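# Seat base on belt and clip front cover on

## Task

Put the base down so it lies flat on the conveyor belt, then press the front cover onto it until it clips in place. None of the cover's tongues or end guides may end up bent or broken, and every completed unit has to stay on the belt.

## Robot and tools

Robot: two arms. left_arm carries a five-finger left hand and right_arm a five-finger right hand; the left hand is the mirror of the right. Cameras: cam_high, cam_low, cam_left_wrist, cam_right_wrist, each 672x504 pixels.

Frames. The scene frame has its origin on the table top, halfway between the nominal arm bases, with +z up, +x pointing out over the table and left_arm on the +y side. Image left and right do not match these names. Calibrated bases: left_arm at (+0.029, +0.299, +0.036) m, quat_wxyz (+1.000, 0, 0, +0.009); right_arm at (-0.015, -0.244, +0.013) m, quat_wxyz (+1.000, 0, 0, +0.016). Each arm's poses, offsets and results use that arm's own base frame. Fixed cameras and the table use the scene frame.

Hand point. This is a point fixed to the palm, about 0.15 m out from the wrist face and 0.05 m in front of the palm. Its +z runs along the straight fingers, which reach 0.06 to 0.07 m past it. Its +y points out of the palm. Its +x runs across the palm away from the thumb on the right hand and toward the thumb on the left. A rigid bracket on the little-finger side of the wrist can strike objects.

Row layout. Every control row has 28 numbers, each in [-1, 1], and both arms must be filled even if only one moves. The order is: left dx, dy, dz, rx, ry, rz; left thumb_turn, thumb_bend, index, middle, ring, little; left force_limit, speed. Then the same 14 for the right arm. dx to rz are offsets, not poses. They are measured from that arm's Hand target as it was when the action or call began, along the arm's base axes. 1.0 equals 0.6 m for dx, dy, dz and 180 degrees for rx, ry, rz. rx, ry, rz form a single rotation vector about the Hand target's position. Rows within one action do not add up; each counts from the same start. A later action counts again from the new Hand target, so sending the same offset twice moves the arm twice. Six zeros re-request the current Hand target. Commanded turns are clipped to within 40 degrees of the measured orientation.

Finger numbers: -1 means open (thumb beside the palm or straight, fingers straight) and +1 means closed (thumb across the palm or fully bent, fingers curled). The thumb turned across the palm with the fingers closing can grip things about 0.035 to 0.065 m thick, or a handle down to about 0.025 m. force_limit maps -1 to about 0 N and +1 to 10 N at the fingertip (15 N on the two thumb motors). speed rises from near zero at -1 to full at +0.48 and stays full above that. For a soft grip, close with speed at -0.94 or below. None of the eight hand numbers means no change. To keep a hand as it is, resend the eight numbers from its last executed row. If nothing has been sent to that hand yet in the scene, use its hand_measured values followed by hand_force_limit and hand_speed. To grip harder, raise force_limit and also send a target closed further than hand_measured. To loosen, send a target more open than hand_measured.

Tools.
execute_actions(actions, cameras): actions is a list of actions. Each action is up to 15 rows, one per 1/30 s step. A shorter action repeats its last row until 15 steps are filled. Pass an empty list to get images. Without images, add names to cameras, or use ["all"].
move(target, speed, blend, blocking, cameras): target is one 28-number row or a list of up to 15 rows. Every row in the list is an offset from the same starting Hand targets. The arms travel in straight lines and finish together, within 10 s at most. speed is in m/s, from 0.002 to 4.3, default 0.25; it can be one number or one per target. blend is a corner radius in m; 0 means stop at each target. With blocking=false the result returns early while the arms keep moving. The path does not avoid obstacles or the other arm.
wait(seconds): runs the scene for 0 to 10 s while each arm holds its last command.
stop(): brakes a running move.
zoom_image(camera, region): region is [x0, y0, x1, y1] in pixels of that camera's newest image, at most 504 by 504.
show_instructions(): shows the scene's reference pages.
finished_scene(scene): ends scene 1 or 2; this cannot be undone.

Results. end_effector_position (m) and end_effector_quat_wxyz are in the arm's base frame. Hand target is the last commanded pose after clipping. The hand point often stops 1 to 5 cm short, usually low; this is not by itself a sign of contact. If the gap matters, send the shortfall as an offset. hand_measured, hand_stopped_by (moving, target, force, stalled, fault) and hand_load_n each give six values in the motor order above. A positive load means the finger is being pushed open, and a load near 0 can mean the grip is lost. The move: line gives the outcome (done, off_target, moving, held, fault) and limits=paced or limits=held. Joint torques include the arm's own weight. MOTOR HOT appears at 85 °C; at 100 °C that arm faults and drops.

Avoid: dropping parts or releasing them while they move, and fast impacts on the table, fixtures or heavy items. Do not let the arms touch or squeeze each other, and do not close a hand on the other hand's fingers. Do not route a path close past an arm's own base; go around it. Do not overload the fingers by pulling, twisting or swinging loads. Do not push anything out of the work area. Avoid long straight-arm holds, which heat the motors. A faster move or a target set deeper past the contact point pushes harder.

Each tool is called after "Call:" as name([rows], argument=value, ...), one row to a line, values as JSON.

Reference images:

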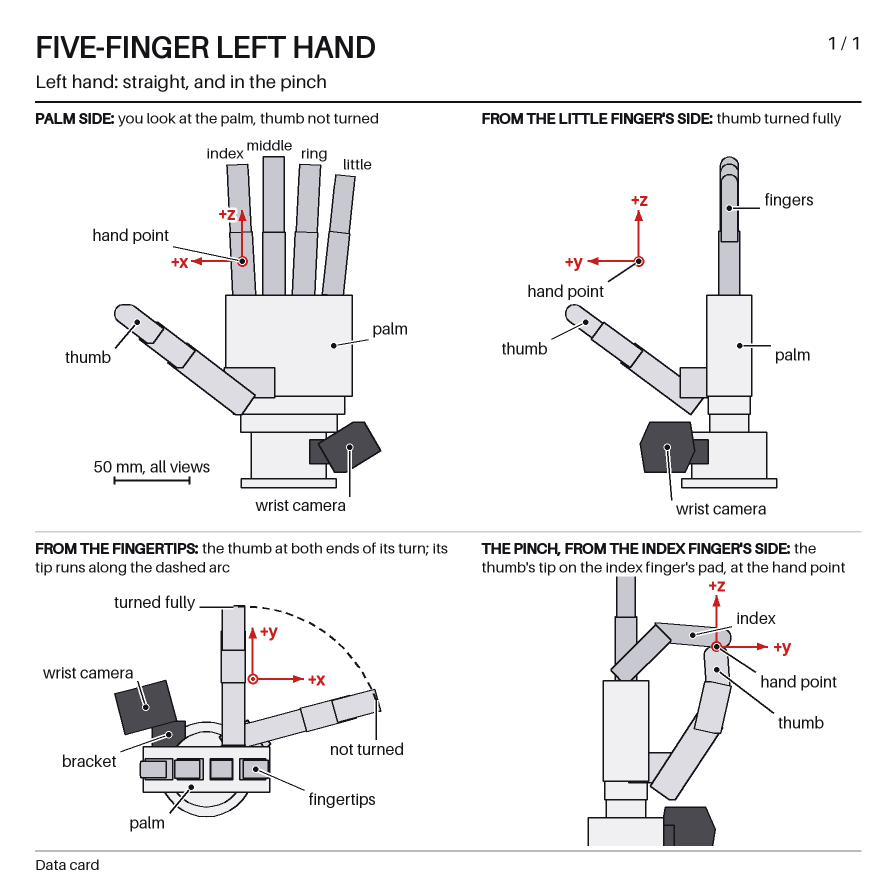

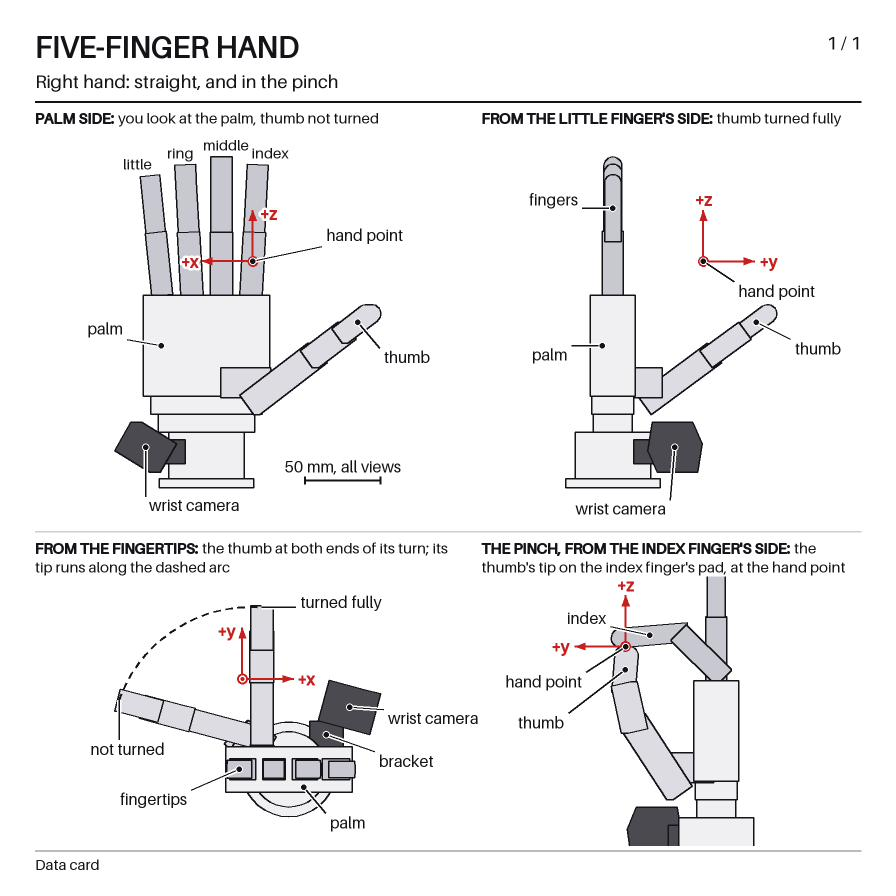

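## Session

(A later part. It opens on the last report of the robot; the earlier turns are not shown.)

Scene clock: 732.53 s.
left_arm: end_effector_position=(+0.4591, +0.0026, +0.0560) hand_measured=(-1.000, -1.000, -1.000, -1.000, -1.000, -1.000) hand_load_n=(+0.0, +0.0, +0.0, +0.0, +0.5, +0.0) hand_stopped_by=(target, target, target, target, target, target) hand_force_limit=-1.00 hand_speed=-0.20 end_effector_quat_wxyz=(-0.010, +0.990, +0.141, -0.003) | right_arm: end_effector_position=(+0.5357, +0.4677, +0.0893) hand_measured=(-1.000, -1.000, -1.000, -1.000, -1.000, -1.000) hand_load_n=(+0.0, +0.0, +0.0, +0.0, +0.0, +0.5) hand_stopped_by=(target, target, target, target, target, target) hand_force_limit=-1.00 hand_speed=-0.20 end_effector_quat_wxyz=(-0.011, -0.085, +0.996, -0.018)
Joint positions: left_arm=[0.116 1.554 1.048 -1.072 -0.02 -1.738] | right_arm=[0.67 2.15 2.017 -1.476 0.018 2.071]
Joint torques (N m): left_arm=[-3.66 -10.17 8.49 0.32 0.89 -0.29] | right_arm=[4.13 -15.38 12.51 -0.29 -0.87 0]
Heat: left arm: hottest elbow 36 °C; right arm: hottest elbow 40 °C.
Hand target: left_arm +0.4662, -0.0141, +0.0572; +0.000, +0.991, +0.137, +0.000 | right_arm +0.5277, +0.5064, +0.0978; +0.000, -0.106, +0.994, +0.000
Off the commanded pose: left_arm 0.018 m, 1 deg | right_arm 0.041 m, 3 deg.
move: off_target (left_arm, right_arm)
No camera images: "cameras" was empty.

Call:
move(target=[0,0,0,0,0,0,-1,-1,-1,-1,-1,-1,-1,-0.2,0,0,0,0,0,0.012,-1,-1,-1,-1,-1,-1,-1,-0.2], speed=0.03, cameras=[])

Scene clock: 735.17 s.
left_arm: end_effector_position=(+0.4591, +0.0024, +0.0560) hand_measured=(-1.000, -1.000, -1.000, -1.000, -1.000, -1.000) hand_load_n=(+0.0, -0.5, +0.0, +0.0, +0.5, +0.0) hand_stopped_by=(target, target, target, target, target, target) hand_force_limit=-1.00 hand_speed=-0.20 end_effector_quat_wxyz=(-0.010, +0.990, +0.141, -0.003) | right_arm: end_effector_position=(+0.5353, +0.4696, +0.0893) hand_measured=(-1.000, -1.000, -1.000, -1.000, -1.000, -1.000) hand_load_n=(+0.0, +0.0, +0.0, +0.0, +1.0, +0.0) hand_stopped_by=(target, target, target, target, target, target) hand_force_limit=-1.00 hand_speed=-0.20 end_effector_quat_wxyz=(-0.010, -0.104, +0.994, -0.018)
Joint positions: left_arm=[0.116 1.554 1.048 -1.072 -0.02 -1.738] | right_arm=[0.67 2.156 2.028 -1.478 0.02 2.033]
Joint torques (N m): left_arm=[-3.66 -10.17 8.53 0.31 0.89 -0.29] | right_arm=[3.96 -15.44 12.46 -0.44 -0.94 -0.03]
Heat: left arm: hottest elbow 36 °C; right arm: hottest elbow 40 °C.
Hand target: left_arm +0.4662, -0.0141, +0.0572; +0.000, +0.991, +0.137, +0.000 | right_arm +0.5276, +0.5063, +0.0975; +0.000, -0.125, +0.992, +0.000
Off the commanded pose: left_arm 0.018 m, 1 deg | right_arm 0.039 m, 3 deg.
move: off_target (left_arm, right_arm)
No camera images: "cameras" was empty.

Call:
move(target=[0.015,0,0.05,0,0,0,-1,-1,-1,-1,-1,-1,-1,-0.2,0,0,0.045,0,0,0,-1,-1,-1,-1,-1,-1,-1,-0.2], speed=0.04, cameras=["cam_left_wrist","cam_right_wrist","cam_low"])

Call:
zoom_image(camera="cam_low", region=[410, 240, 494, 290])

Scene clock: 737.90 s.
left_arm: end_effector_position=(+0.4520, +0.0018, +0.0626) hand_measured=(-1.000, -1.000, -1.000, -1.000, -1.000, -1.000) hand_load_n=(+0.0, +0.0, +0.5, +0.0, +0.0, +0.0) hand_stopped_by=(target, target, target, target, target, target) hand_force_limit=-1.00 hand_speed=-0.20 end_effector_quat_wxyz=(-0.012, +0.989, +0.148, -0.025) | right_arm: end_effector_position=(+0.5344, +0.4704, +0.1084) hand_measured=(-1.000, -1.000, -1.000, -1.000, -1.000, -1.000) hand_load_n=(+0.0, -0.5, +0.0, +0.0, +0.5, +0.0) hand_stopped_by=(target, target, target, target, target, target) hand_force_limit=-1.00 hand_speed=-0.20 end_effector_quat_wxyz=(-0.014, -0.105, +0.994, -0.020)
Joint positions: left_arm=[0.114 1.554 1.073 -1.141 -0.022 -1.755] | right_arm=[0.671 2.158 2.083 -1.542 0.019 2.032]
Joint torques (N m): left_arm=[-3.66 -11.46 12.41 -0.38 0.97 -0.11] | right_arm=[3.84 -15.85 12.92 -0.55 -0.94 -0.02]
Heat: left arm: hottest elbow 36 °C; right arm: hottest elbow 40 °C.
Hand target: left_arm +0.4753, -0.0141, +0.0873; +0.000, +0.991, +0.137, +0.000 | right_arm +0.5276, +0.5065, +0.1246; +0.000, -0.125, +0.992, +0.000
Off the commanded pose: left_arm 0.037 m, 3 deg | right_arm 0.040 m, 4 deg.
move: off_target (left_arm, right_arm)
Images, in order (width x height): cam_low 672x504, cam_left_wrist 672x504, cam_right_wrist 672x504.

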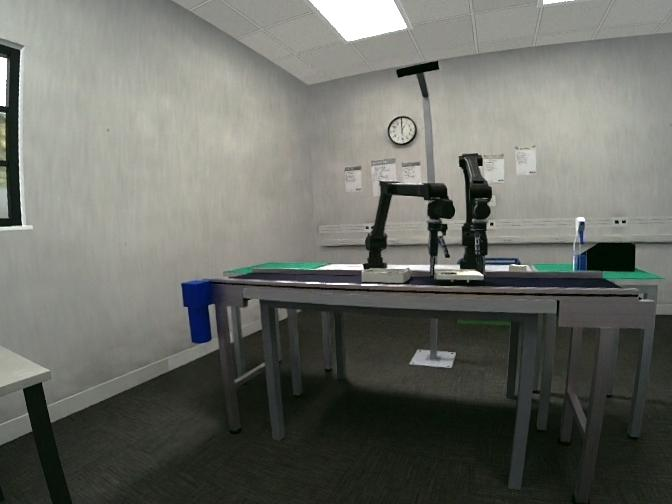

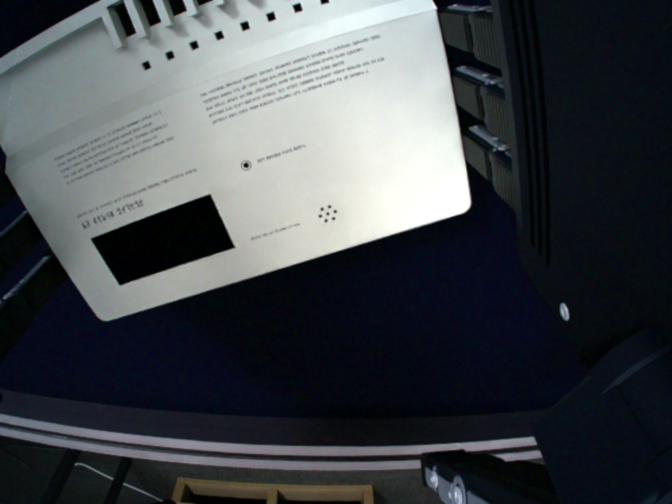

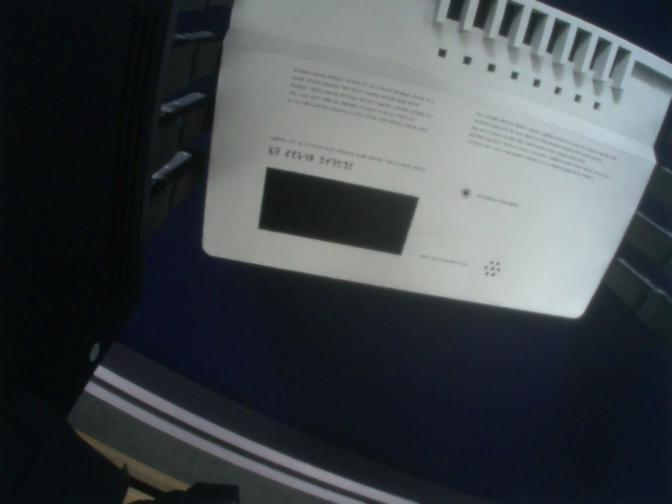

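Scaled by 6.000 from the camera's 672x504 image, which has a finer 960x720 frame.

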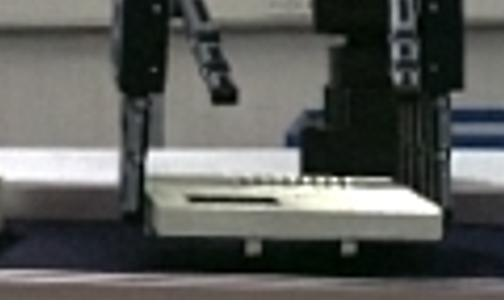

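Call:
move(target=[0.008,0,0.035,0,0,0,-1,-1,-1,-1,-1,-1,-1,-0.2,0,0,0.025,0,0,0,-1,-1,-1,-1,-1,-1,-1,-0.2], speed=0.04, cameras=["cam_left_wrist","cam_right_wrist","cam_low"])

Call:
zoom_image(camera="cam_low", region=[410, 240, 494, 290])

Scene clock: 740.10 s.
left_arm: end_effector_position=(+0.4550, +0.0023, +0.0772) hand_measured=(-1.000, -1.000, -1.000, -1.000, -1.000, -1.000) hand_load_n=(+0.5, +0.0, +0.0, +0.5, +0.0, +0.0) hand_stopped_by=(target, target, target, target, target, target) hand_force_limit=-1.00 hand_speed=-0.20 end_effector_quat_wxyz=(-0.013, +0.988, +0.148, -0.033) | right_arm: end_effector_position=(+0.5353, +0.4706, +0.1225) hand_measured=(-1.000, -1.000, -1.000, -1.000, -1.000, -1.000) hand_load_n=(+0.0, +0.0, +0.0, +0.0, +1.0, +0.0) hand_stopped_by=(target, target, target, target, target, target) hand_force_limit=-1.00 hand_speed=-0.20 end_effector_quat_wxyz=(-0.014, -0.106, +0.994, -0.021)
Joint positions: left_arm=[0.114 1.554 1.117 -1.202 -0.023 -1.755] | right_arm=[0.671 2.159 2.122 -1.58 0.021 2.03]
Joint torques (N m): left_arm=[-3.72 -12.4 12.83 -0.32 1.05 -0.1] | right_arm=[3.84 -16.15 12.86 -0.57 -1.02 -0.01]
Heat: left arm: hottest elbow 37 °C; right arm: hottest elbow 40 °C.
Hand target: left_arm +0.4800, -0.0142, +0.1082; +0.000, +0.991, +0.137, +0.000 | right_arm +0.5276, +0.5064, +0.1396; +0.000, -0.125, +0.992, +0.000
Off the commanded pose: left_arm 0.043 m, 4 deg | right_arm 0.040 m, 4 deg.
move: off_target (left_arm, right_arm)
Images, in order (width x height): cam_low 672x504, cam_left_wrist 672x504, cam_right_wrist 672x504.

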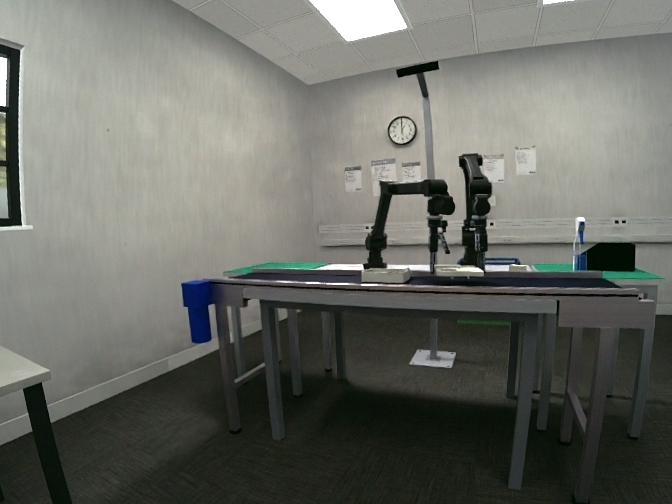

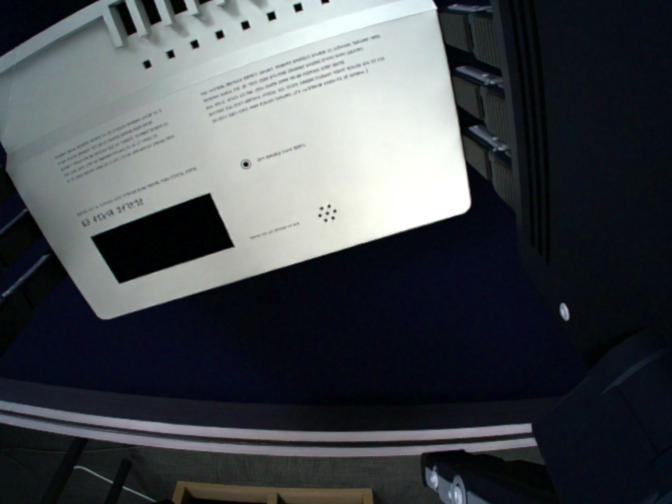

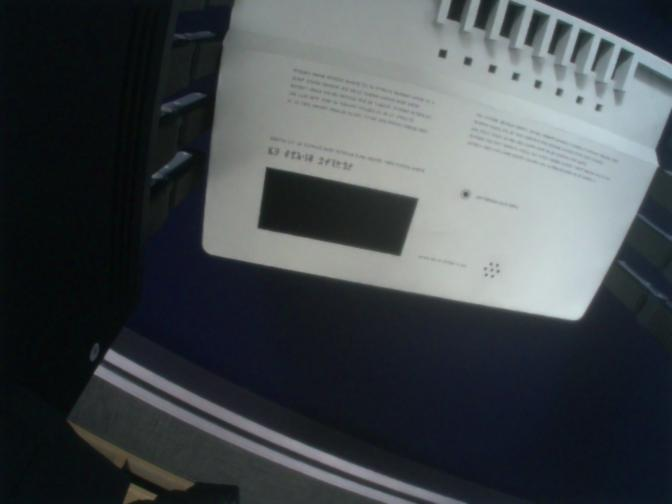

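Scaled by 6.000 from the camera's 672x504 image, which has a finer 960x720 frame.

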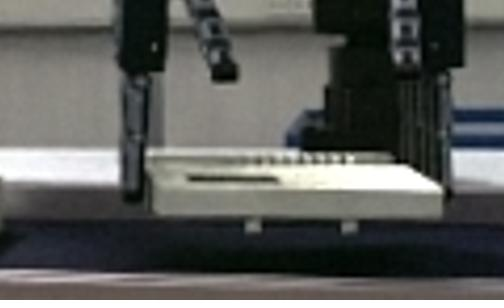

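Call:
move(target=[0.008,0,0.055,0,0,0,-1,-1,-1,-1,-1,-1,-1,-0.2,0,0,0.048,0,0,0,-1,-1,-1,-1,-1,-1,-1,-0.2], speed=0.04, cameras=["cam_high","cam_left_wrist","cam_right_wrist","cam_low"])

Call:
zoom_image(camera="cam_low", region=[410, 240, 494, 290])

Scene clock: 742.93 s.
left_arm: end_effector_position=(+0.4598, +0.0034, +0.1065) hand_measured=(-1.000, -1.000, -1.000, -1.000, -1.000, -1.000) hand_load_n=(-0.5, +0.0, +0.0, +0.0, +0.5, +0.0) hand_stopped_by=(target, target, target, target, target, target) hand_force_limit=-1.00 hand_speed=-0.20 end_effector_quat_wxyz=(-0.014, +0.988, +0.148, -0.038) | right_arm: end_effector_position=(+0.5370, +0.4712, +0.1525) hand_measured=(-1.000, -1.000, -1.000, -1.000, -1.000, -1.000) hand_load_n=(+0.0, +0.0, +0.0, +0.0, +0.5, +0.0) hand_stopped_by=(target, target, target, target, target, target) hand_force_limit=-1.00 hand_speed=-0.20 end_effector_quat_wxyz=(-0.012, -0.106, +0.994, -0.022)
Joint positions: left_arm=[0.114 1.541 1.186 -1.292 -0.026 -1.755] | right_arm=[0.671 2.163 2.207 -1.659 0.025 2.03]
Joint torques (N m): left_arm=[-3.72 -12.75 13.37 -0.24 1.16 -0.11] | right_arm=[3.84 -16.15 12.83 -0.57 -1.16 -0.01]
Heat: left arm: hottest elbow 37 °C; right arm: hottest elbow 41 °C.
Hand target: left_arm +0.4848, -0.0141, +0.1413; +0.000, +0.991, +0.137, +0.000 | right_arm +0.5276, +0.5064, +0.1686; +0.000, -0.125, +0.992, +0.000
Off the commanded pose: left_arm 0.046 m, 5 deg | right_arm 0.040 m, 4 deg.
move: off_target (left_arm, right_arm)

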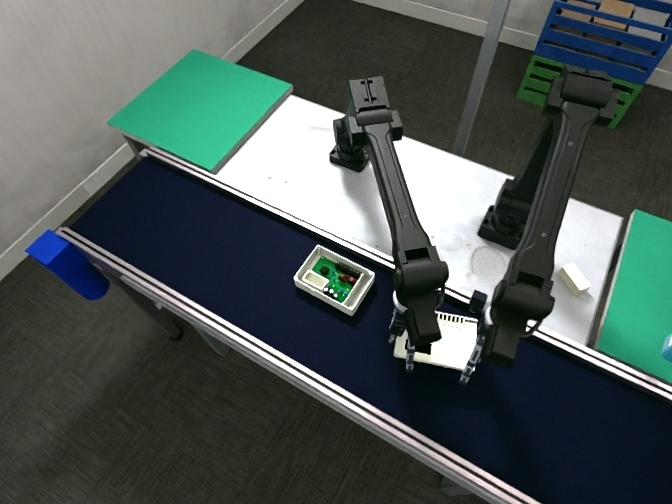

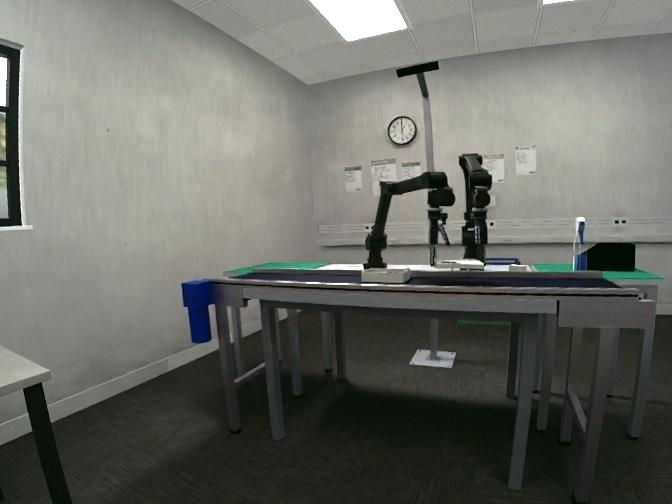

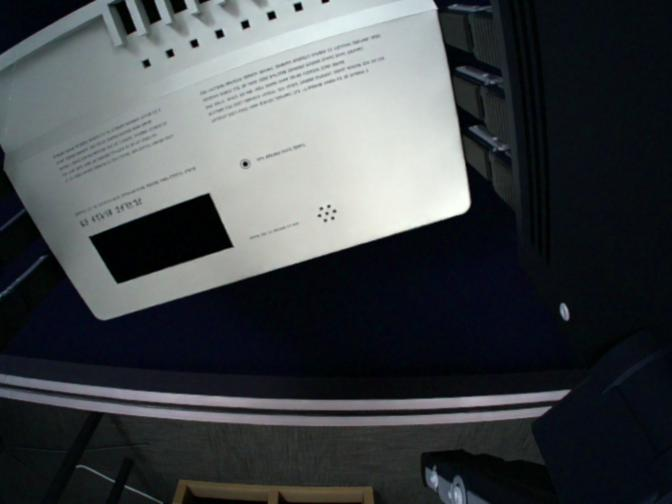

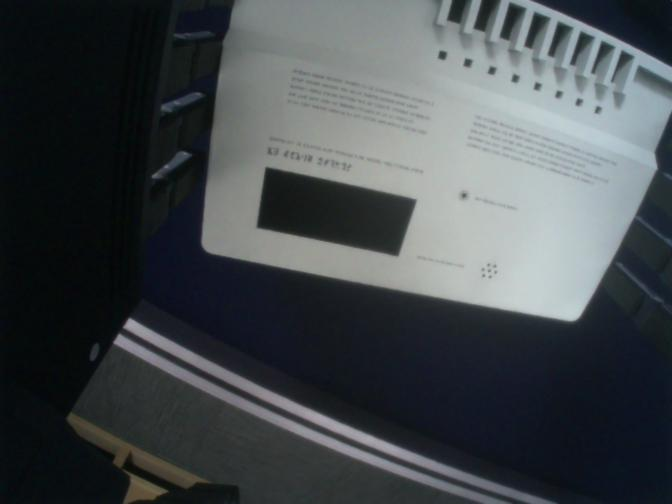

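Scaled by 6.000 from the camera's 672x504 image, which has a finer 960x720 frame.

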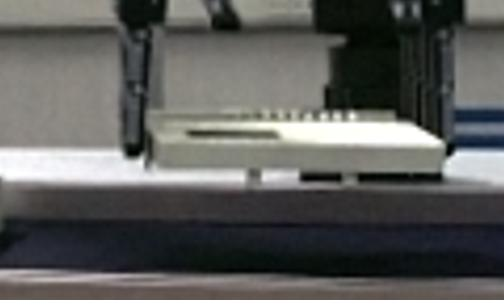

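Call:
move([
  [-0.029,-0.0423,0,0,0,-0.007,-1,-1,-1,-1,-1,-1,-1,-0.2,-0.0323,-0.0423,0,0,0,-0.007,-1,-1,-1,-1,-1,-1,-1,-0.2],
], speed=0.05, cameras=["cam_left_wrist","cam_right_wrist","cam_low"])

Call:
zoom_image(camera="cam_low", region=[410, 240, 494, 290])

Scene clock: 753.10 s.
left_arm: end_effector_position=(+0.4590, -0.0150, +0.1241) hand_measured=(-1.000, -1.000, -1.000, -1.000, -1.000, -1.000) hand_load_n=(+0.0, +0.0, +0.0, +0.0, +1.0, +0.5) hand_stopped_by=(target, target, target, target, target, target) hand_force_limit=-1.00 hand_speed=-0.20 end_effector_quat_wxyz=(-0.018, +0.991, +0.130, -0.019) | right_arm: end_effector_position=(+0.5182, +0.4530, +0.1490) hand_measured=(-1.000, -1.000, -1.000, -1.000, -1.000, -1.000) hand_load_n=(+0.0, +0.0, +0.0, +0.5, +0.5, +0.0) hand_stopped_by=(target, target, target, target, target, target) hand_force_limit=-1.00 hand_speed=-0.20 end_effector_quat_wxyz=(-0.016, -0.105, +0.994, -0.030)
Joint positions: left_arm=[0.07 1.499 1.186 -1.297 -0.033 -1.762] | right_arm=[0.67 2.085 2.07 -1.615 0.034 2.032]
Joint torques (N m): left_arm=[-4.42 -12.16 9.52 0.18 1.47 -0.39] | right_arm=[3.31 -17.67 8.58 0.55 -1.56 0.1]
Heat: left arm: hottest elbow 39 °C; right arm: hottest elbow 41 °C.
Hand target: left_arm +0.4675, -0.0396, +0.1412; +0.000, +0.992, +0.126, +0.000 | right_arm +0.5082, +0.4812, +0.1684; +0.000, -0.114, +0.993, +0.000
Off the commanded pose: left_arm 0.031 m, 3 deg | right_arm 0.036 m, 4 deg.
move: off_target (left_arm, right_arm)
Images, in order (width x height): cam_low 672x504, cam_left_wrist 672x504, cam_right_wrist 672x504.

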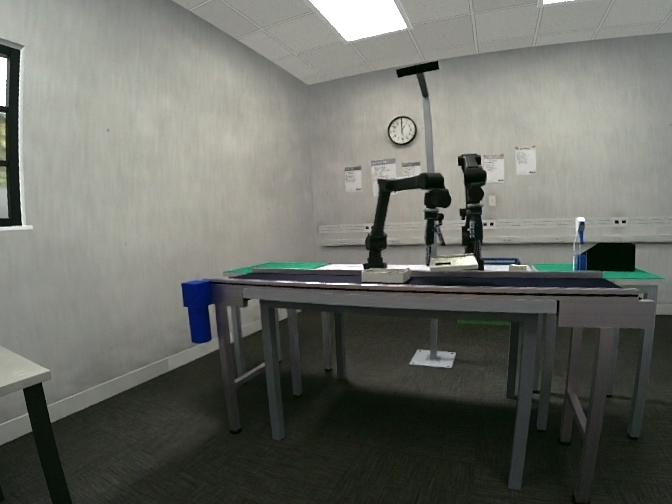

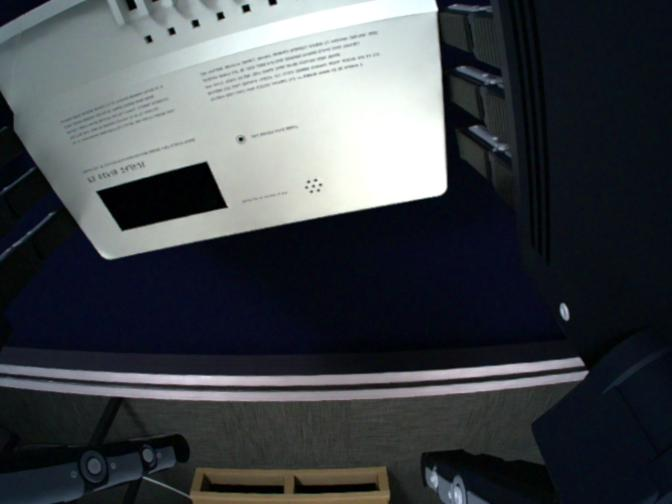

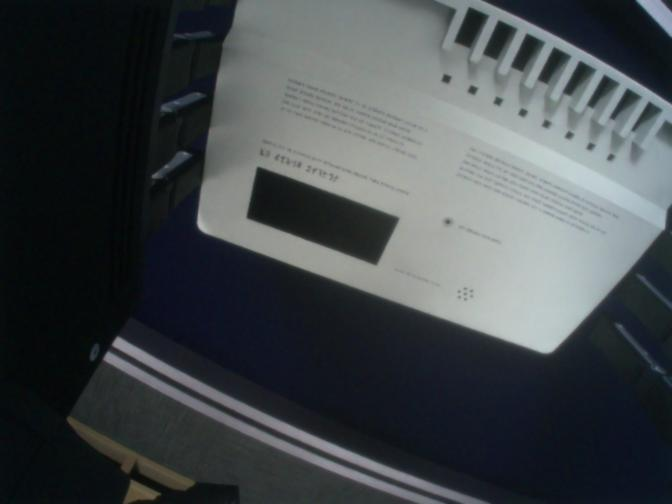

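Scaled by 6.000 from the camera's 672x504 image, which has a finer 960x720 frame.

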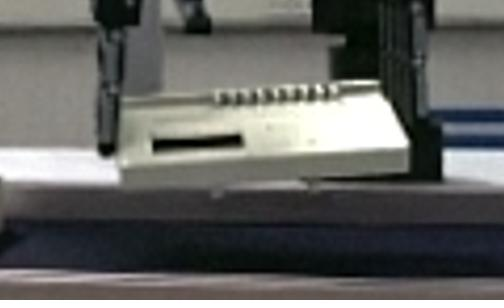

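Call:
move([
  [-0.02,0,-0.045,0,0,0,-1,-1,-1,-1,-1,-1,-1,-0.2,0,0,0,0,0,0,-1,-1,-1,-1,-1,-1,-1,-0.2],
], speed=0.05, cameras=["cam_left_wrist","cam_right_wrist","cam_low"])

Call:
zoom_image(camera="cam_low", region=[410, 240, 494, 290])

Scene clock: 756.73 s.
left_arm: end_effector_position=(+0.4491, -0.0163, +0.1013) hand_measured=(-1.000, -1.000, -1.000, -1.000, -1.000, -1.000) hand_load_n=(+0.0, +0.0, +0.0, +0.0, +0.5, +0.0) hand_stopped_by=(target, target, target, target, target, target) hand_force_limit=-1.00 hand_speed=-0.20 end_effector_quat_wxyz=(-0.018, +0.991, +0.132, -0.020) | right_arm: end_effector_position=(+0.5177, +0.4534, +0.1512) hand_measured=(-1.000, -1.000, -1.000, -1.000, -1.000, -1.000) hand_load_n=(+0.0, +0.0, +0.0, +0.0, +1.0, +0.0) hand_stopped_by=(target, target, target, target, target, target) hand_force_limit=-1.00 hand_speed=-0.20 end_effector_quat_wxyz=(-0.016, -0.105, +0.994, -0.028)
Joint positions: left_arm=[0.068 1.496 1.119 -1.236 -0.033 -1.768] | right_arm=[0.67 2.082 2.07 -1.615 0.03 2.032]
Joint torques (N m): left_arm=[-4.19 -12.28 8.02 0.64 1.46 -0.32] | right_arm=[3.25 -17.44 8.54 0.57 -1.41 0.1]
Heat: left arm: hottest elbow 39 °C; right arm: hottest elbow 41 °C.
Hand target: left_arm +0.4554, -0.0396, +0.1143; +0.000, +0.992, +0.126, +0.000 | right_arm +0.5082, +0.4812, +0.1685; +0.000, -0.114, +0.993, +0.000
Off the commanded pose: left_arm 0.027 m, 3 deg | right_arm 0.034 m, 4 deg.
move: off_target (left_arm, right_arm)
Images, in order (width x height): cam_low 672x504, cam_left_wrist 672x504, cam_right_wrist 672x504.

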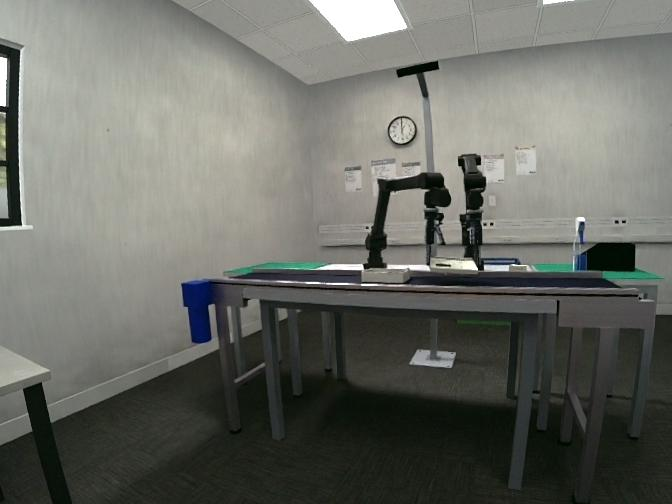

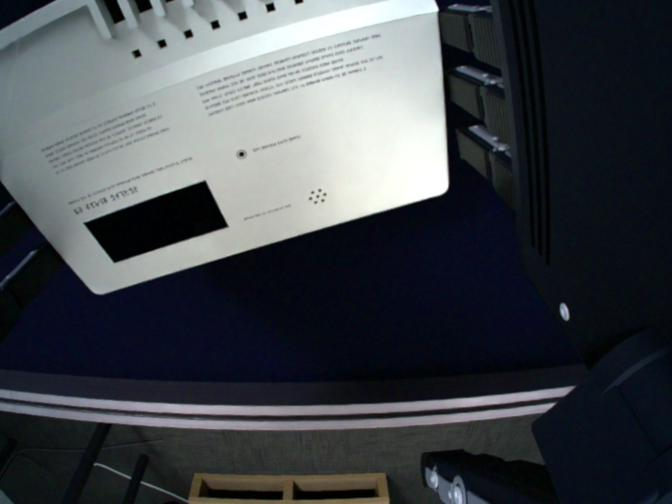

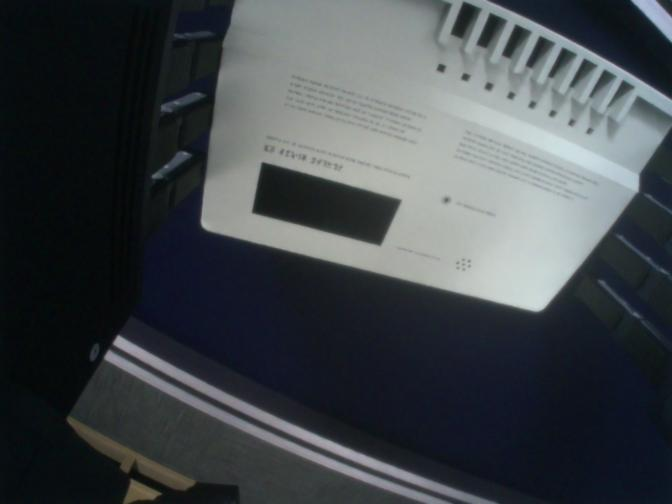

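Scaled by 6.000 from the camera's 672x504 image, which has a finer 960x720 frame.

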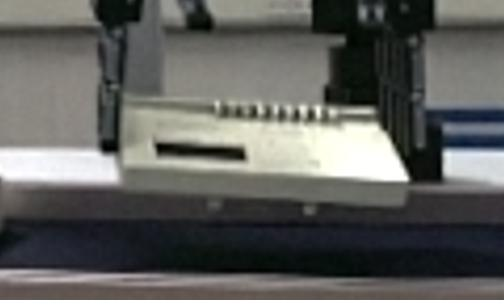

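Call:
wait(seconds=0.1, cameras=["cam_high"])

Call:
zoom_image(camera="cam_high", region=[370, 280, 490, 380])

Scene clock: 760.63 s.
left_arm: end_effector_position=(+0.4491, -0.0163, +0.1013) hand_measured=(-1.000, -1.000, -1.000, -1.000, -1.000, -1.000) hand_load_n=(+0.0, -0.5, +0.0, +0.0, +0.5, +0.0) hand_stopped_by=(target, target, target, target, target, target) hand_force_limit=-1.00 hand_speed=-0.20 end_effector_quat_wxyz=(-0.018, +0.991, +0.132, -0.020) | right_arm: end_effector_position=(+0.5177, +0.4534, +0.1512) hand_measured=(-1.000, -1.000, -1.000, -1.000, -1.000, -1.000) hand_load_n=(+0.0, +0.0, +0.0, +0.0, +0.5, +0.0) hand_stopped_by=(target, target, target, target, target, target) hand_force_limit=-1.00 hand_speed=-0.20 end_effector_quat_wxyz=(-0.016, -0.105, +0.994, -0.028)
Joint positions: left_arm=[0.068 1.496 1.119 -1.236 -0.033 -1.768] | right_arm=[0.67 2.082 2.07 -1.615 0.03 2.032]
Joint torques (N m): left_arm=[-4.19 -12.28 8.02 0.72 1.46 -0.32] | right_arm=[3.14 -17.49 8.57 0.55 -1.42 0.1]
Heat: left arm: hottest elbow 39 °C; right arm: hottest elbow 41 °C.
Hand target: left_arm +0.4554, -0.0396, +0.1143; +0.000, +0.992, +0.126, +0.000 | right_arm +0.5082, +0.4812, +0.1685; +0.000, -0.114, +0.993, +0.000
Off the commanded pose: left_arm 0.027 m, 3 deg | right_arm 0.034 m, 4 deg.
wait: 0.10 s; at rest from the start
Images, in order (width x height): cam_high 672x504.

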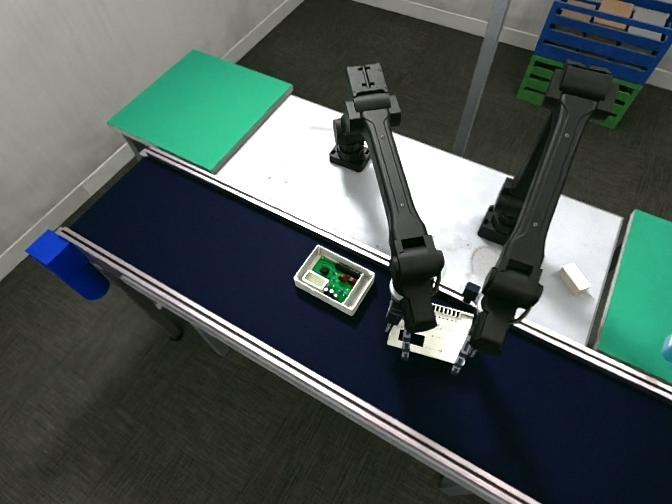

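Scaled by 4.200 from the camera's 672x504 image, which has a finer 960x720 frame.

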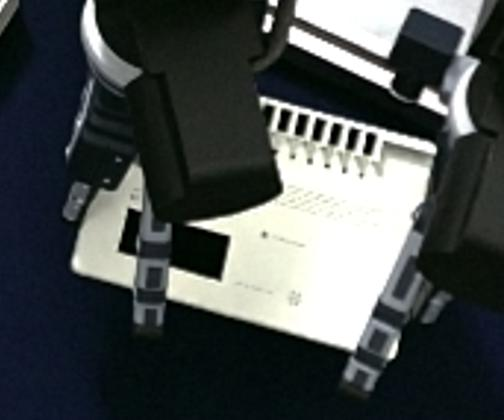

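Call:
move([
  [-0.015,-0.05,0,0,0,-0.0,-1,-1,-1,-1,-1,-1,-1,-0.2,-0.01,-0.05,0,0,0,0,-1,-1,-1,-1,-1,-1,-1,-0.2],
], speed=0.05, cameras=["cam_left_wrist","cam_right_wrist","cam_low"])

Call:
zoom_image(camera="cam_low", region=[410, 240, 494, 290])

Scene clock: 765.07 s.
left_arm: end_effector_position=(+0.4398, -0.0460, +0.0999) hand_measured=(-1.000, -1.000, -1.000, -1.000, -1.000, -1.000) hand_load_n=(+0.0, +0.0, -0.5, +0.0, +1.0, +0.0) hand_stopped_by=(target, target, target, target, target, target) hand_force_limit=-1.00 hand_speed=-0.20 end_effector_quat_wxyz=(-0.020, +0.991, +0.131, -0.021) | right_arm: end_effector_position=(+0.5085, +0.4251, +0.1528) hand_measured=(-1.000, -1.000, -1.000, -1.000, -1.000, -1.000) hand_load_n=(+0.0, +0.0, +0.0, +0.0, +1.0, +0.0) hand_stopped_by=(target, target, target, target, target, target) hand_force_limit=-1.00 hand_speed=-0.20 end_effector_quat_wxyz=(-0.016, -0.103, +0.994, -0.029)
Joint positions: left_arm=[-0.005 1.474 1.091 -1.236 -0.033 -1.839] | right_arm=[0.644 2.005 1.951 -1.575 0.033 2.01]
Joint torques (N m): left_arm=[-4.31 -12.04 8.28 0.73 1.49 -0.36] | right_arm=[2.9 -16.44 8.49 0.7 -1.5 0.03]
Heat: left arm: hottest elbow 39 °C; right arm: hottest elbow 41 °C.
Hand target: left_arm +0.4464, -0.0696, +0.1143; +0.000, +0.992, +0.126, +0.000 | right_arm +0.5022, +0.4511, +0.1684; +0.000, -0.114, +0.993, +0.000
Off the commanded pose: left_arm 0.028 m, 3 deg | right_arm 0.031 m, 4 deg.
move: off_target (left_arm, right_arm)
Images, in order (width x height): cam_low 672x504, cam_left_wrist 672x504, cam_right_wrist 672x504.

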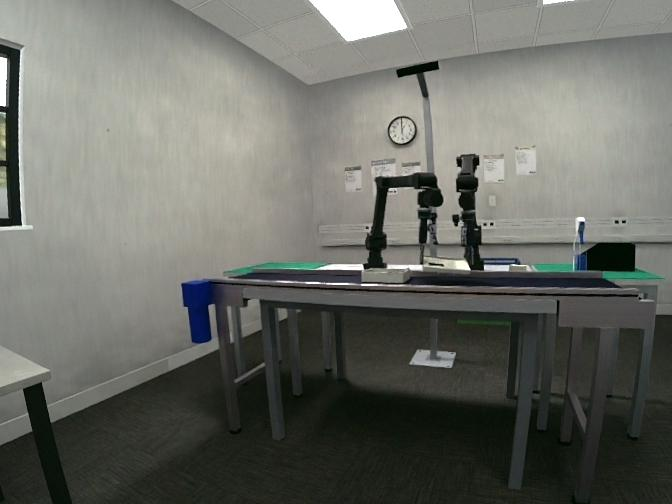

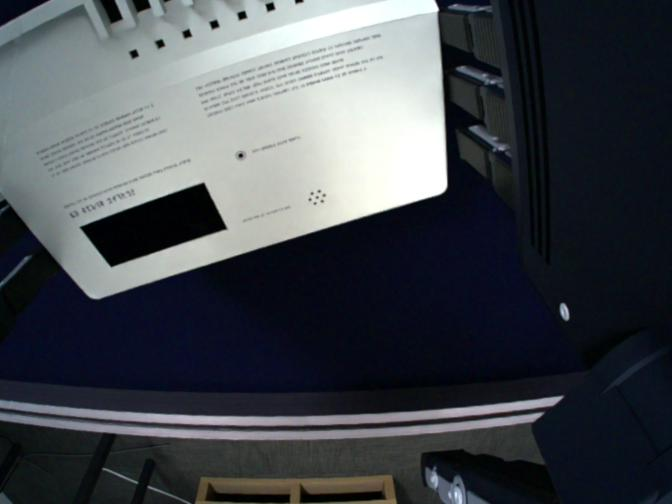

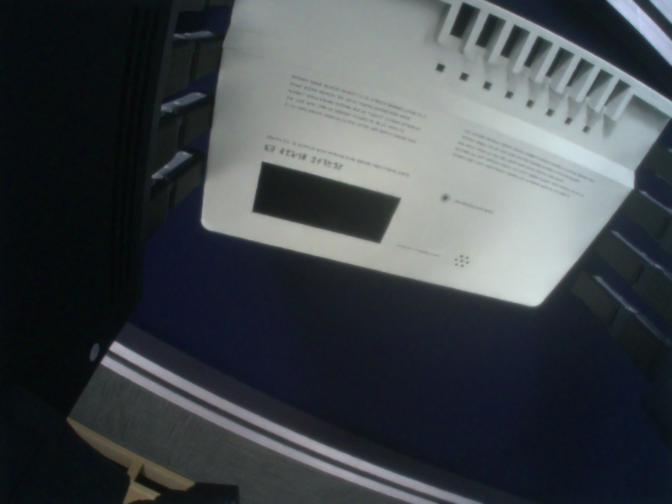

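Scaled by 6.000 from the camera's 672x504 image, which has a finer 960x720 frame.

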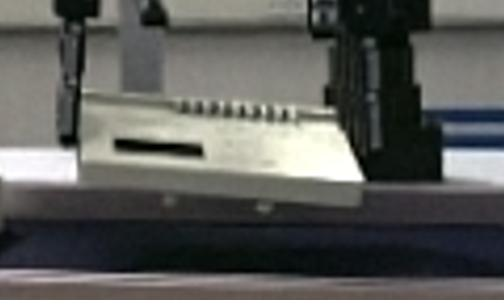

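Call:
move([
  [-0.03,-0.047,0.008,0,0,-0.0167,-1,-1,-1,-1,-1,-1,-1,-0.2,-0.0362,-0.049,0,0,0,-0.0222,-1,-1,-1,-1,-1,-1,-1,-0.2],
], speed=0.05, cameras=["cam_left_wrist","cam_right_wrist","cam_low"])

Call:
zoom_image(camera="cam_low", region=[410, 240, 494, 290])

Scene clock: 771.20 s.
left_arm: end_effector_position=(+0.4252, -0.0744, +0.1045) hand_measured=(-1.000, -1.000, -1.000, -1.000, -1.000, -1.000) hand_load_n=(+0.0, +0.0, +0.0, +0.0, +1.0, +0.0) hand_stopped_by=(target, target, target, target, target, target) hand_force_limit=-1.00 hand_speed=-0.20 end_effector_quat_wxyz=(-0.020, +0.994, +0.104, -0.016) | right_arm: end_effector_position=(+0.4859, +0.3955, +0.1529) hand_measured=(-1.000, -1.000, -1.000, -1.000, -1.000, -1.000) hand_load_n=(+0.0, +0.0, +0.0, +0.5, +1.0, +0.0) hand_stopped_by=(target, target, target, target, target, target) hand_force_limit=-1.00 hand_speed=-0.20 end_effector_quat_wxyz=(-0.015, -0.073, +0.997, -0.030)
Joint positions: left_arm=[-0.073 1.435 1.062 -1.236 -0.034 -1.853] | right_arm=[0.633 1.894 1.782 -1.517 0.035 2.058]
Joint torques (N m): left_arm=[-4.19 -11.4 8.59 0.32 1.47 -0.39] | right_arm=[2.96 -15.21 8.5 0.66 -1.61 0.13]
Heat: left arm: hottest elbow 38 °C; right arm: hottest elbow 41 °C.
Hand target: left_arm +0.4284, -0.0976, +0.1190; +0.000, +0.995, +0.101, +0.000 | right_arm +0.4805, +0.4216, +0.1686; +0.000, -0.079, +0.997, +0.000
Off the commanded pose: left_arm 0.028 m, 3 deg | right_arm 0.031 m, 4 deg.
move: off_target (left_arm, right_arm)
Images, in order (width x height): cam_low 672x504, cam_left_wrist 672x504, cam_right_wrist 672x504.

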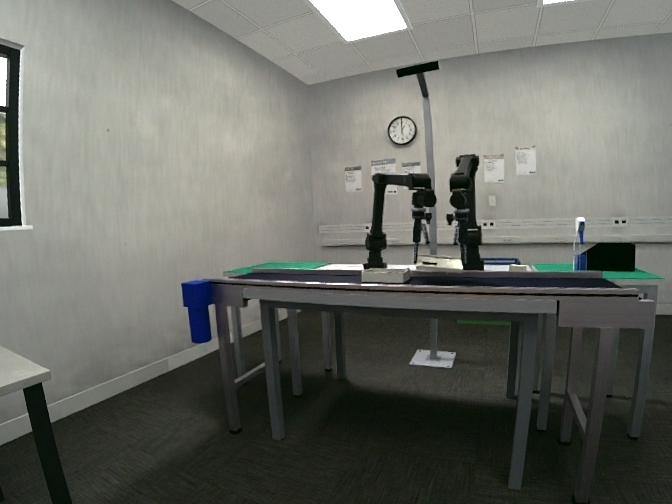

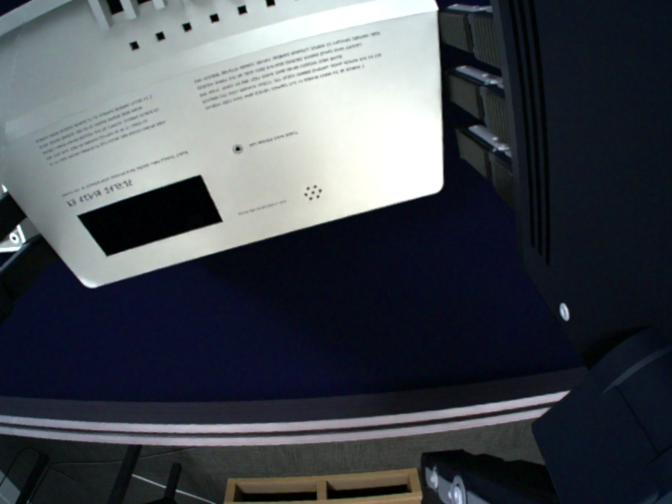

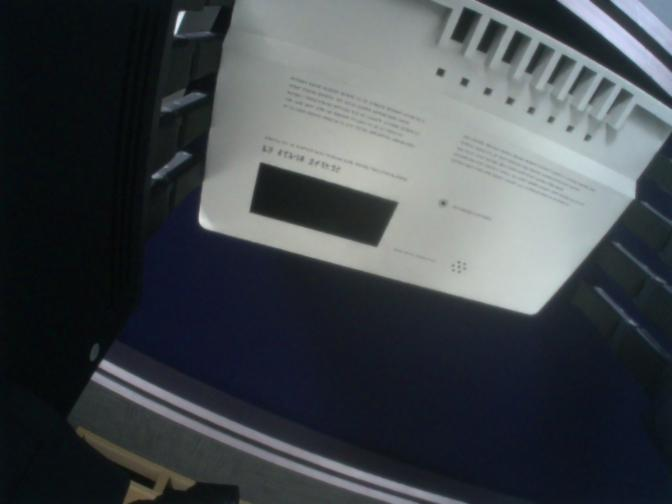

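Scaled by 6.000 from the camera's 672x504 image, which has a finer 960x720 frame.

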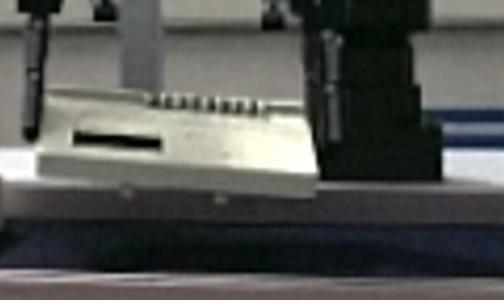

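Call:
move([
  [-0.015,-0.0,-0.055,0,0,-0.0083,-1,-1,-1,-1,-1,-1,-1,-0.2,-0.015,0,-0.055,0,0,-0.006,-1,-1,-1,-1,-1,-1,-1,-0.2],
], speed=0.04, cameras=["cam_high","cam_low"])

Call:
zoom_image(camera="cam_low", region=[400, 240, 484, 290])

Scene clock: 778.43 s.
left_arm: end_effector_position=(+0.4151, -0.0771, +0.0793) hand_measured=(-1.000, -1.000, -1.000, -1.000, -1.000, -1.000) hand_load_n=(+0.0, +0.0, +0.0, +0.0, +0.5, +0.0) hand_stopped_by=(target, target, target, target, target, target) hand_force_limit=-1.00 hand_speed=-0.20 end_effector_quat_wxyz=(-0.019, +0.995, +0.100, -0.013) | right_arm: end_effector_position=(+0.4786, +0.3920, +0.1186) hand_measured=(-1.000, -1.000, -1.000, -1.000, -1.000, -1.000) hand_load_n=(+0.0, -0.5, +0.0, +0.0, +1.0, +0.0) hand_stopped_by=(target, target, target, target, target, target) hand_force_limit=-1.00 hand_speed=-0.20 end_effector_quat_wxyz=(-0.019, -0.067, +0.997, -0.026)
Joint positions: left_arm=[-0.081 1.435 0.989 -1.157 -0.032 -1.853] | right_arm=[0.633 1.888 1.681 -1.424 0.024 2.071]
Joint torques (N m): left_arm=[-3.84 -9.93 7.97 0.75 1.37 -0.09] | right_arm=[3.6 -14.97 8.36 0.7 -1.28 0.19]
Heat: left arm: hottest elbow 38 °C; right arm: hottest elbow 41 °C.
Hand target: left_arm +0.4195, -0.0978, +0.0861; +0.000, +0.996, +0.087, +0.000 | right_arm +0.4715, +0.4215, +0.1354; +0.000, -0.070, +0.998, +0.000
Off the commanded pose: left_arm 0.022 m, 3 deg | right_arm 0.035 m, 4 deg.
joint sent to its limit (right arm) — joint 6 (wrist roll), upper limit. The joint targets still meet the commanded pose.
move: off_target (left_arm, right_arm)
Images, in order (width x height): cam_high 672x504, cam_low 672x504.

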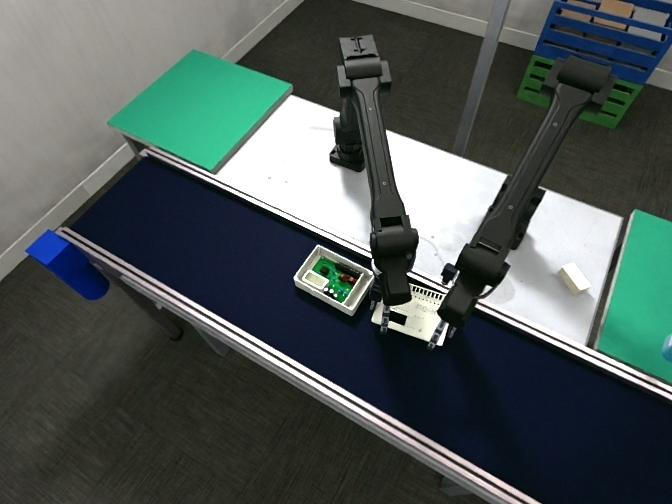

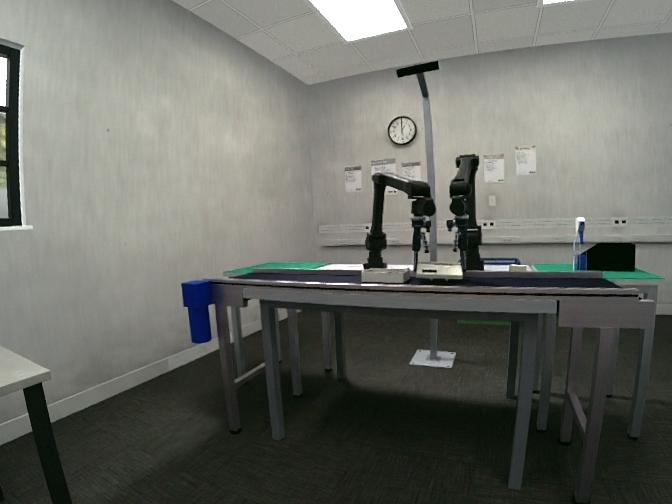

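Scaled by 6.000 from the camera's 672x504 image, which has a finer 960x720 frame.

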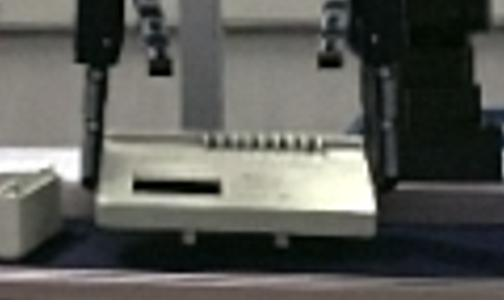

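Call:
move([
  [-0.0,-0.0,-0.038,0,0,0,-1,-1,-1,-1,-1,-1,-1,-0.2,-0.0,0,-0.038,0,0,0.0,-1,-1,-1,-1,-1,-1,-1,-0.2],
], speed=0.04, cameras=["cam_low"])

Call:
zoom_image(camera="cam_low", region=[400, 240, 484, 290])

Scene clock: 780.83 s.
left_arm: end_effector_position=(+0.4151, -0.0771, +0.0618) hand_measured=(-1.000, -1.000, -1.000, -1.000, -1.000, -1.000) hand_load_n=(+0.0, +0.0, +0.0, +0.0, +1.0, +0.0) hand_stopped_by=(target, target, target, target, target, target) hand_force_limit=-1.00 hand_speed=-0.20 end_effector_quat_wxyz=(-0.018, +0.995, +0.100, -0.007) | right_arm: end_effector_position=(+0.4786, +0.3920, +0.1049) hand_measured=(-1.000, -1.000, -1.000, -1.000, -1.000, -1.000) hand_load_n=(+0.0, +0.0, +0.0, +0.0, +1.0, +0.0) hand_stopped_by=(target, target, target, target, target, target) hand_force_limit=-1.00 hand_speed=-0.20 end_effector_quat_wxyz=(-0.013, -0.065, +0.998, -0.022)
Joint positions: left_arm=[-0.081 1.45 0.952 -1.094 -0.032 -1.853] | right_arm=[0.633 1.886 1.639 -1.369 0.023 2.074]
Joint torques (N m): left_arm=[-3.84 -9.05 7.79 0.99 1.36 -0.1] | right_arm=[3.66 -14.04 8.35 0.68 -1.24 0.16]
Heat: left arm: hottest elbow 38 °C; right arm: hottest elbow 40 °C.
Hand target: left_arm +0.4194, -0.0978, +0.0632; +0.000, +0.996, +0.087, +0.000 | right_arm +0.4715, +0.4216, +0.1127; +0.000, -0.070, +0.998, +0.000
Off the commanded pose: left_arm 0.021 m, 3 deg | right_arm 0.031 m, 3 deg.
joint sent to its limit (right arm) — joint 6 (wrist roll), upper limit. The joint targets still meet the commanded pose.
move: off_target (left_arm, right_arm)
Images, in order (width x height): cam_low 672x504.

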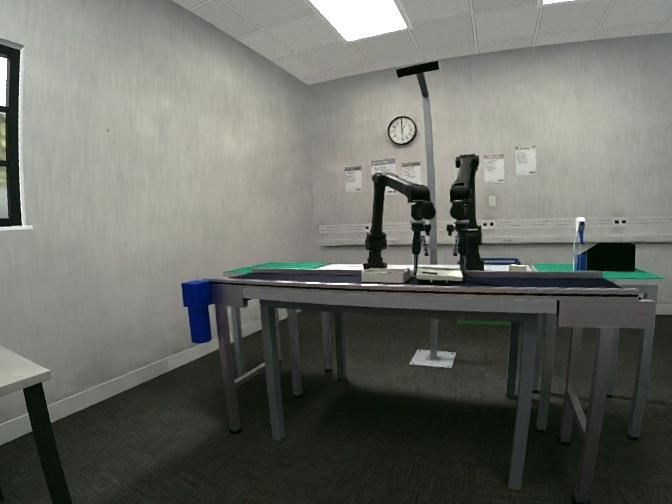

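Scaled by 6.000 from the camera's 672x504 image, which has a finer 960x720 frame.

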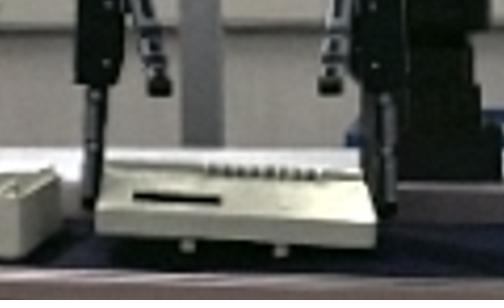

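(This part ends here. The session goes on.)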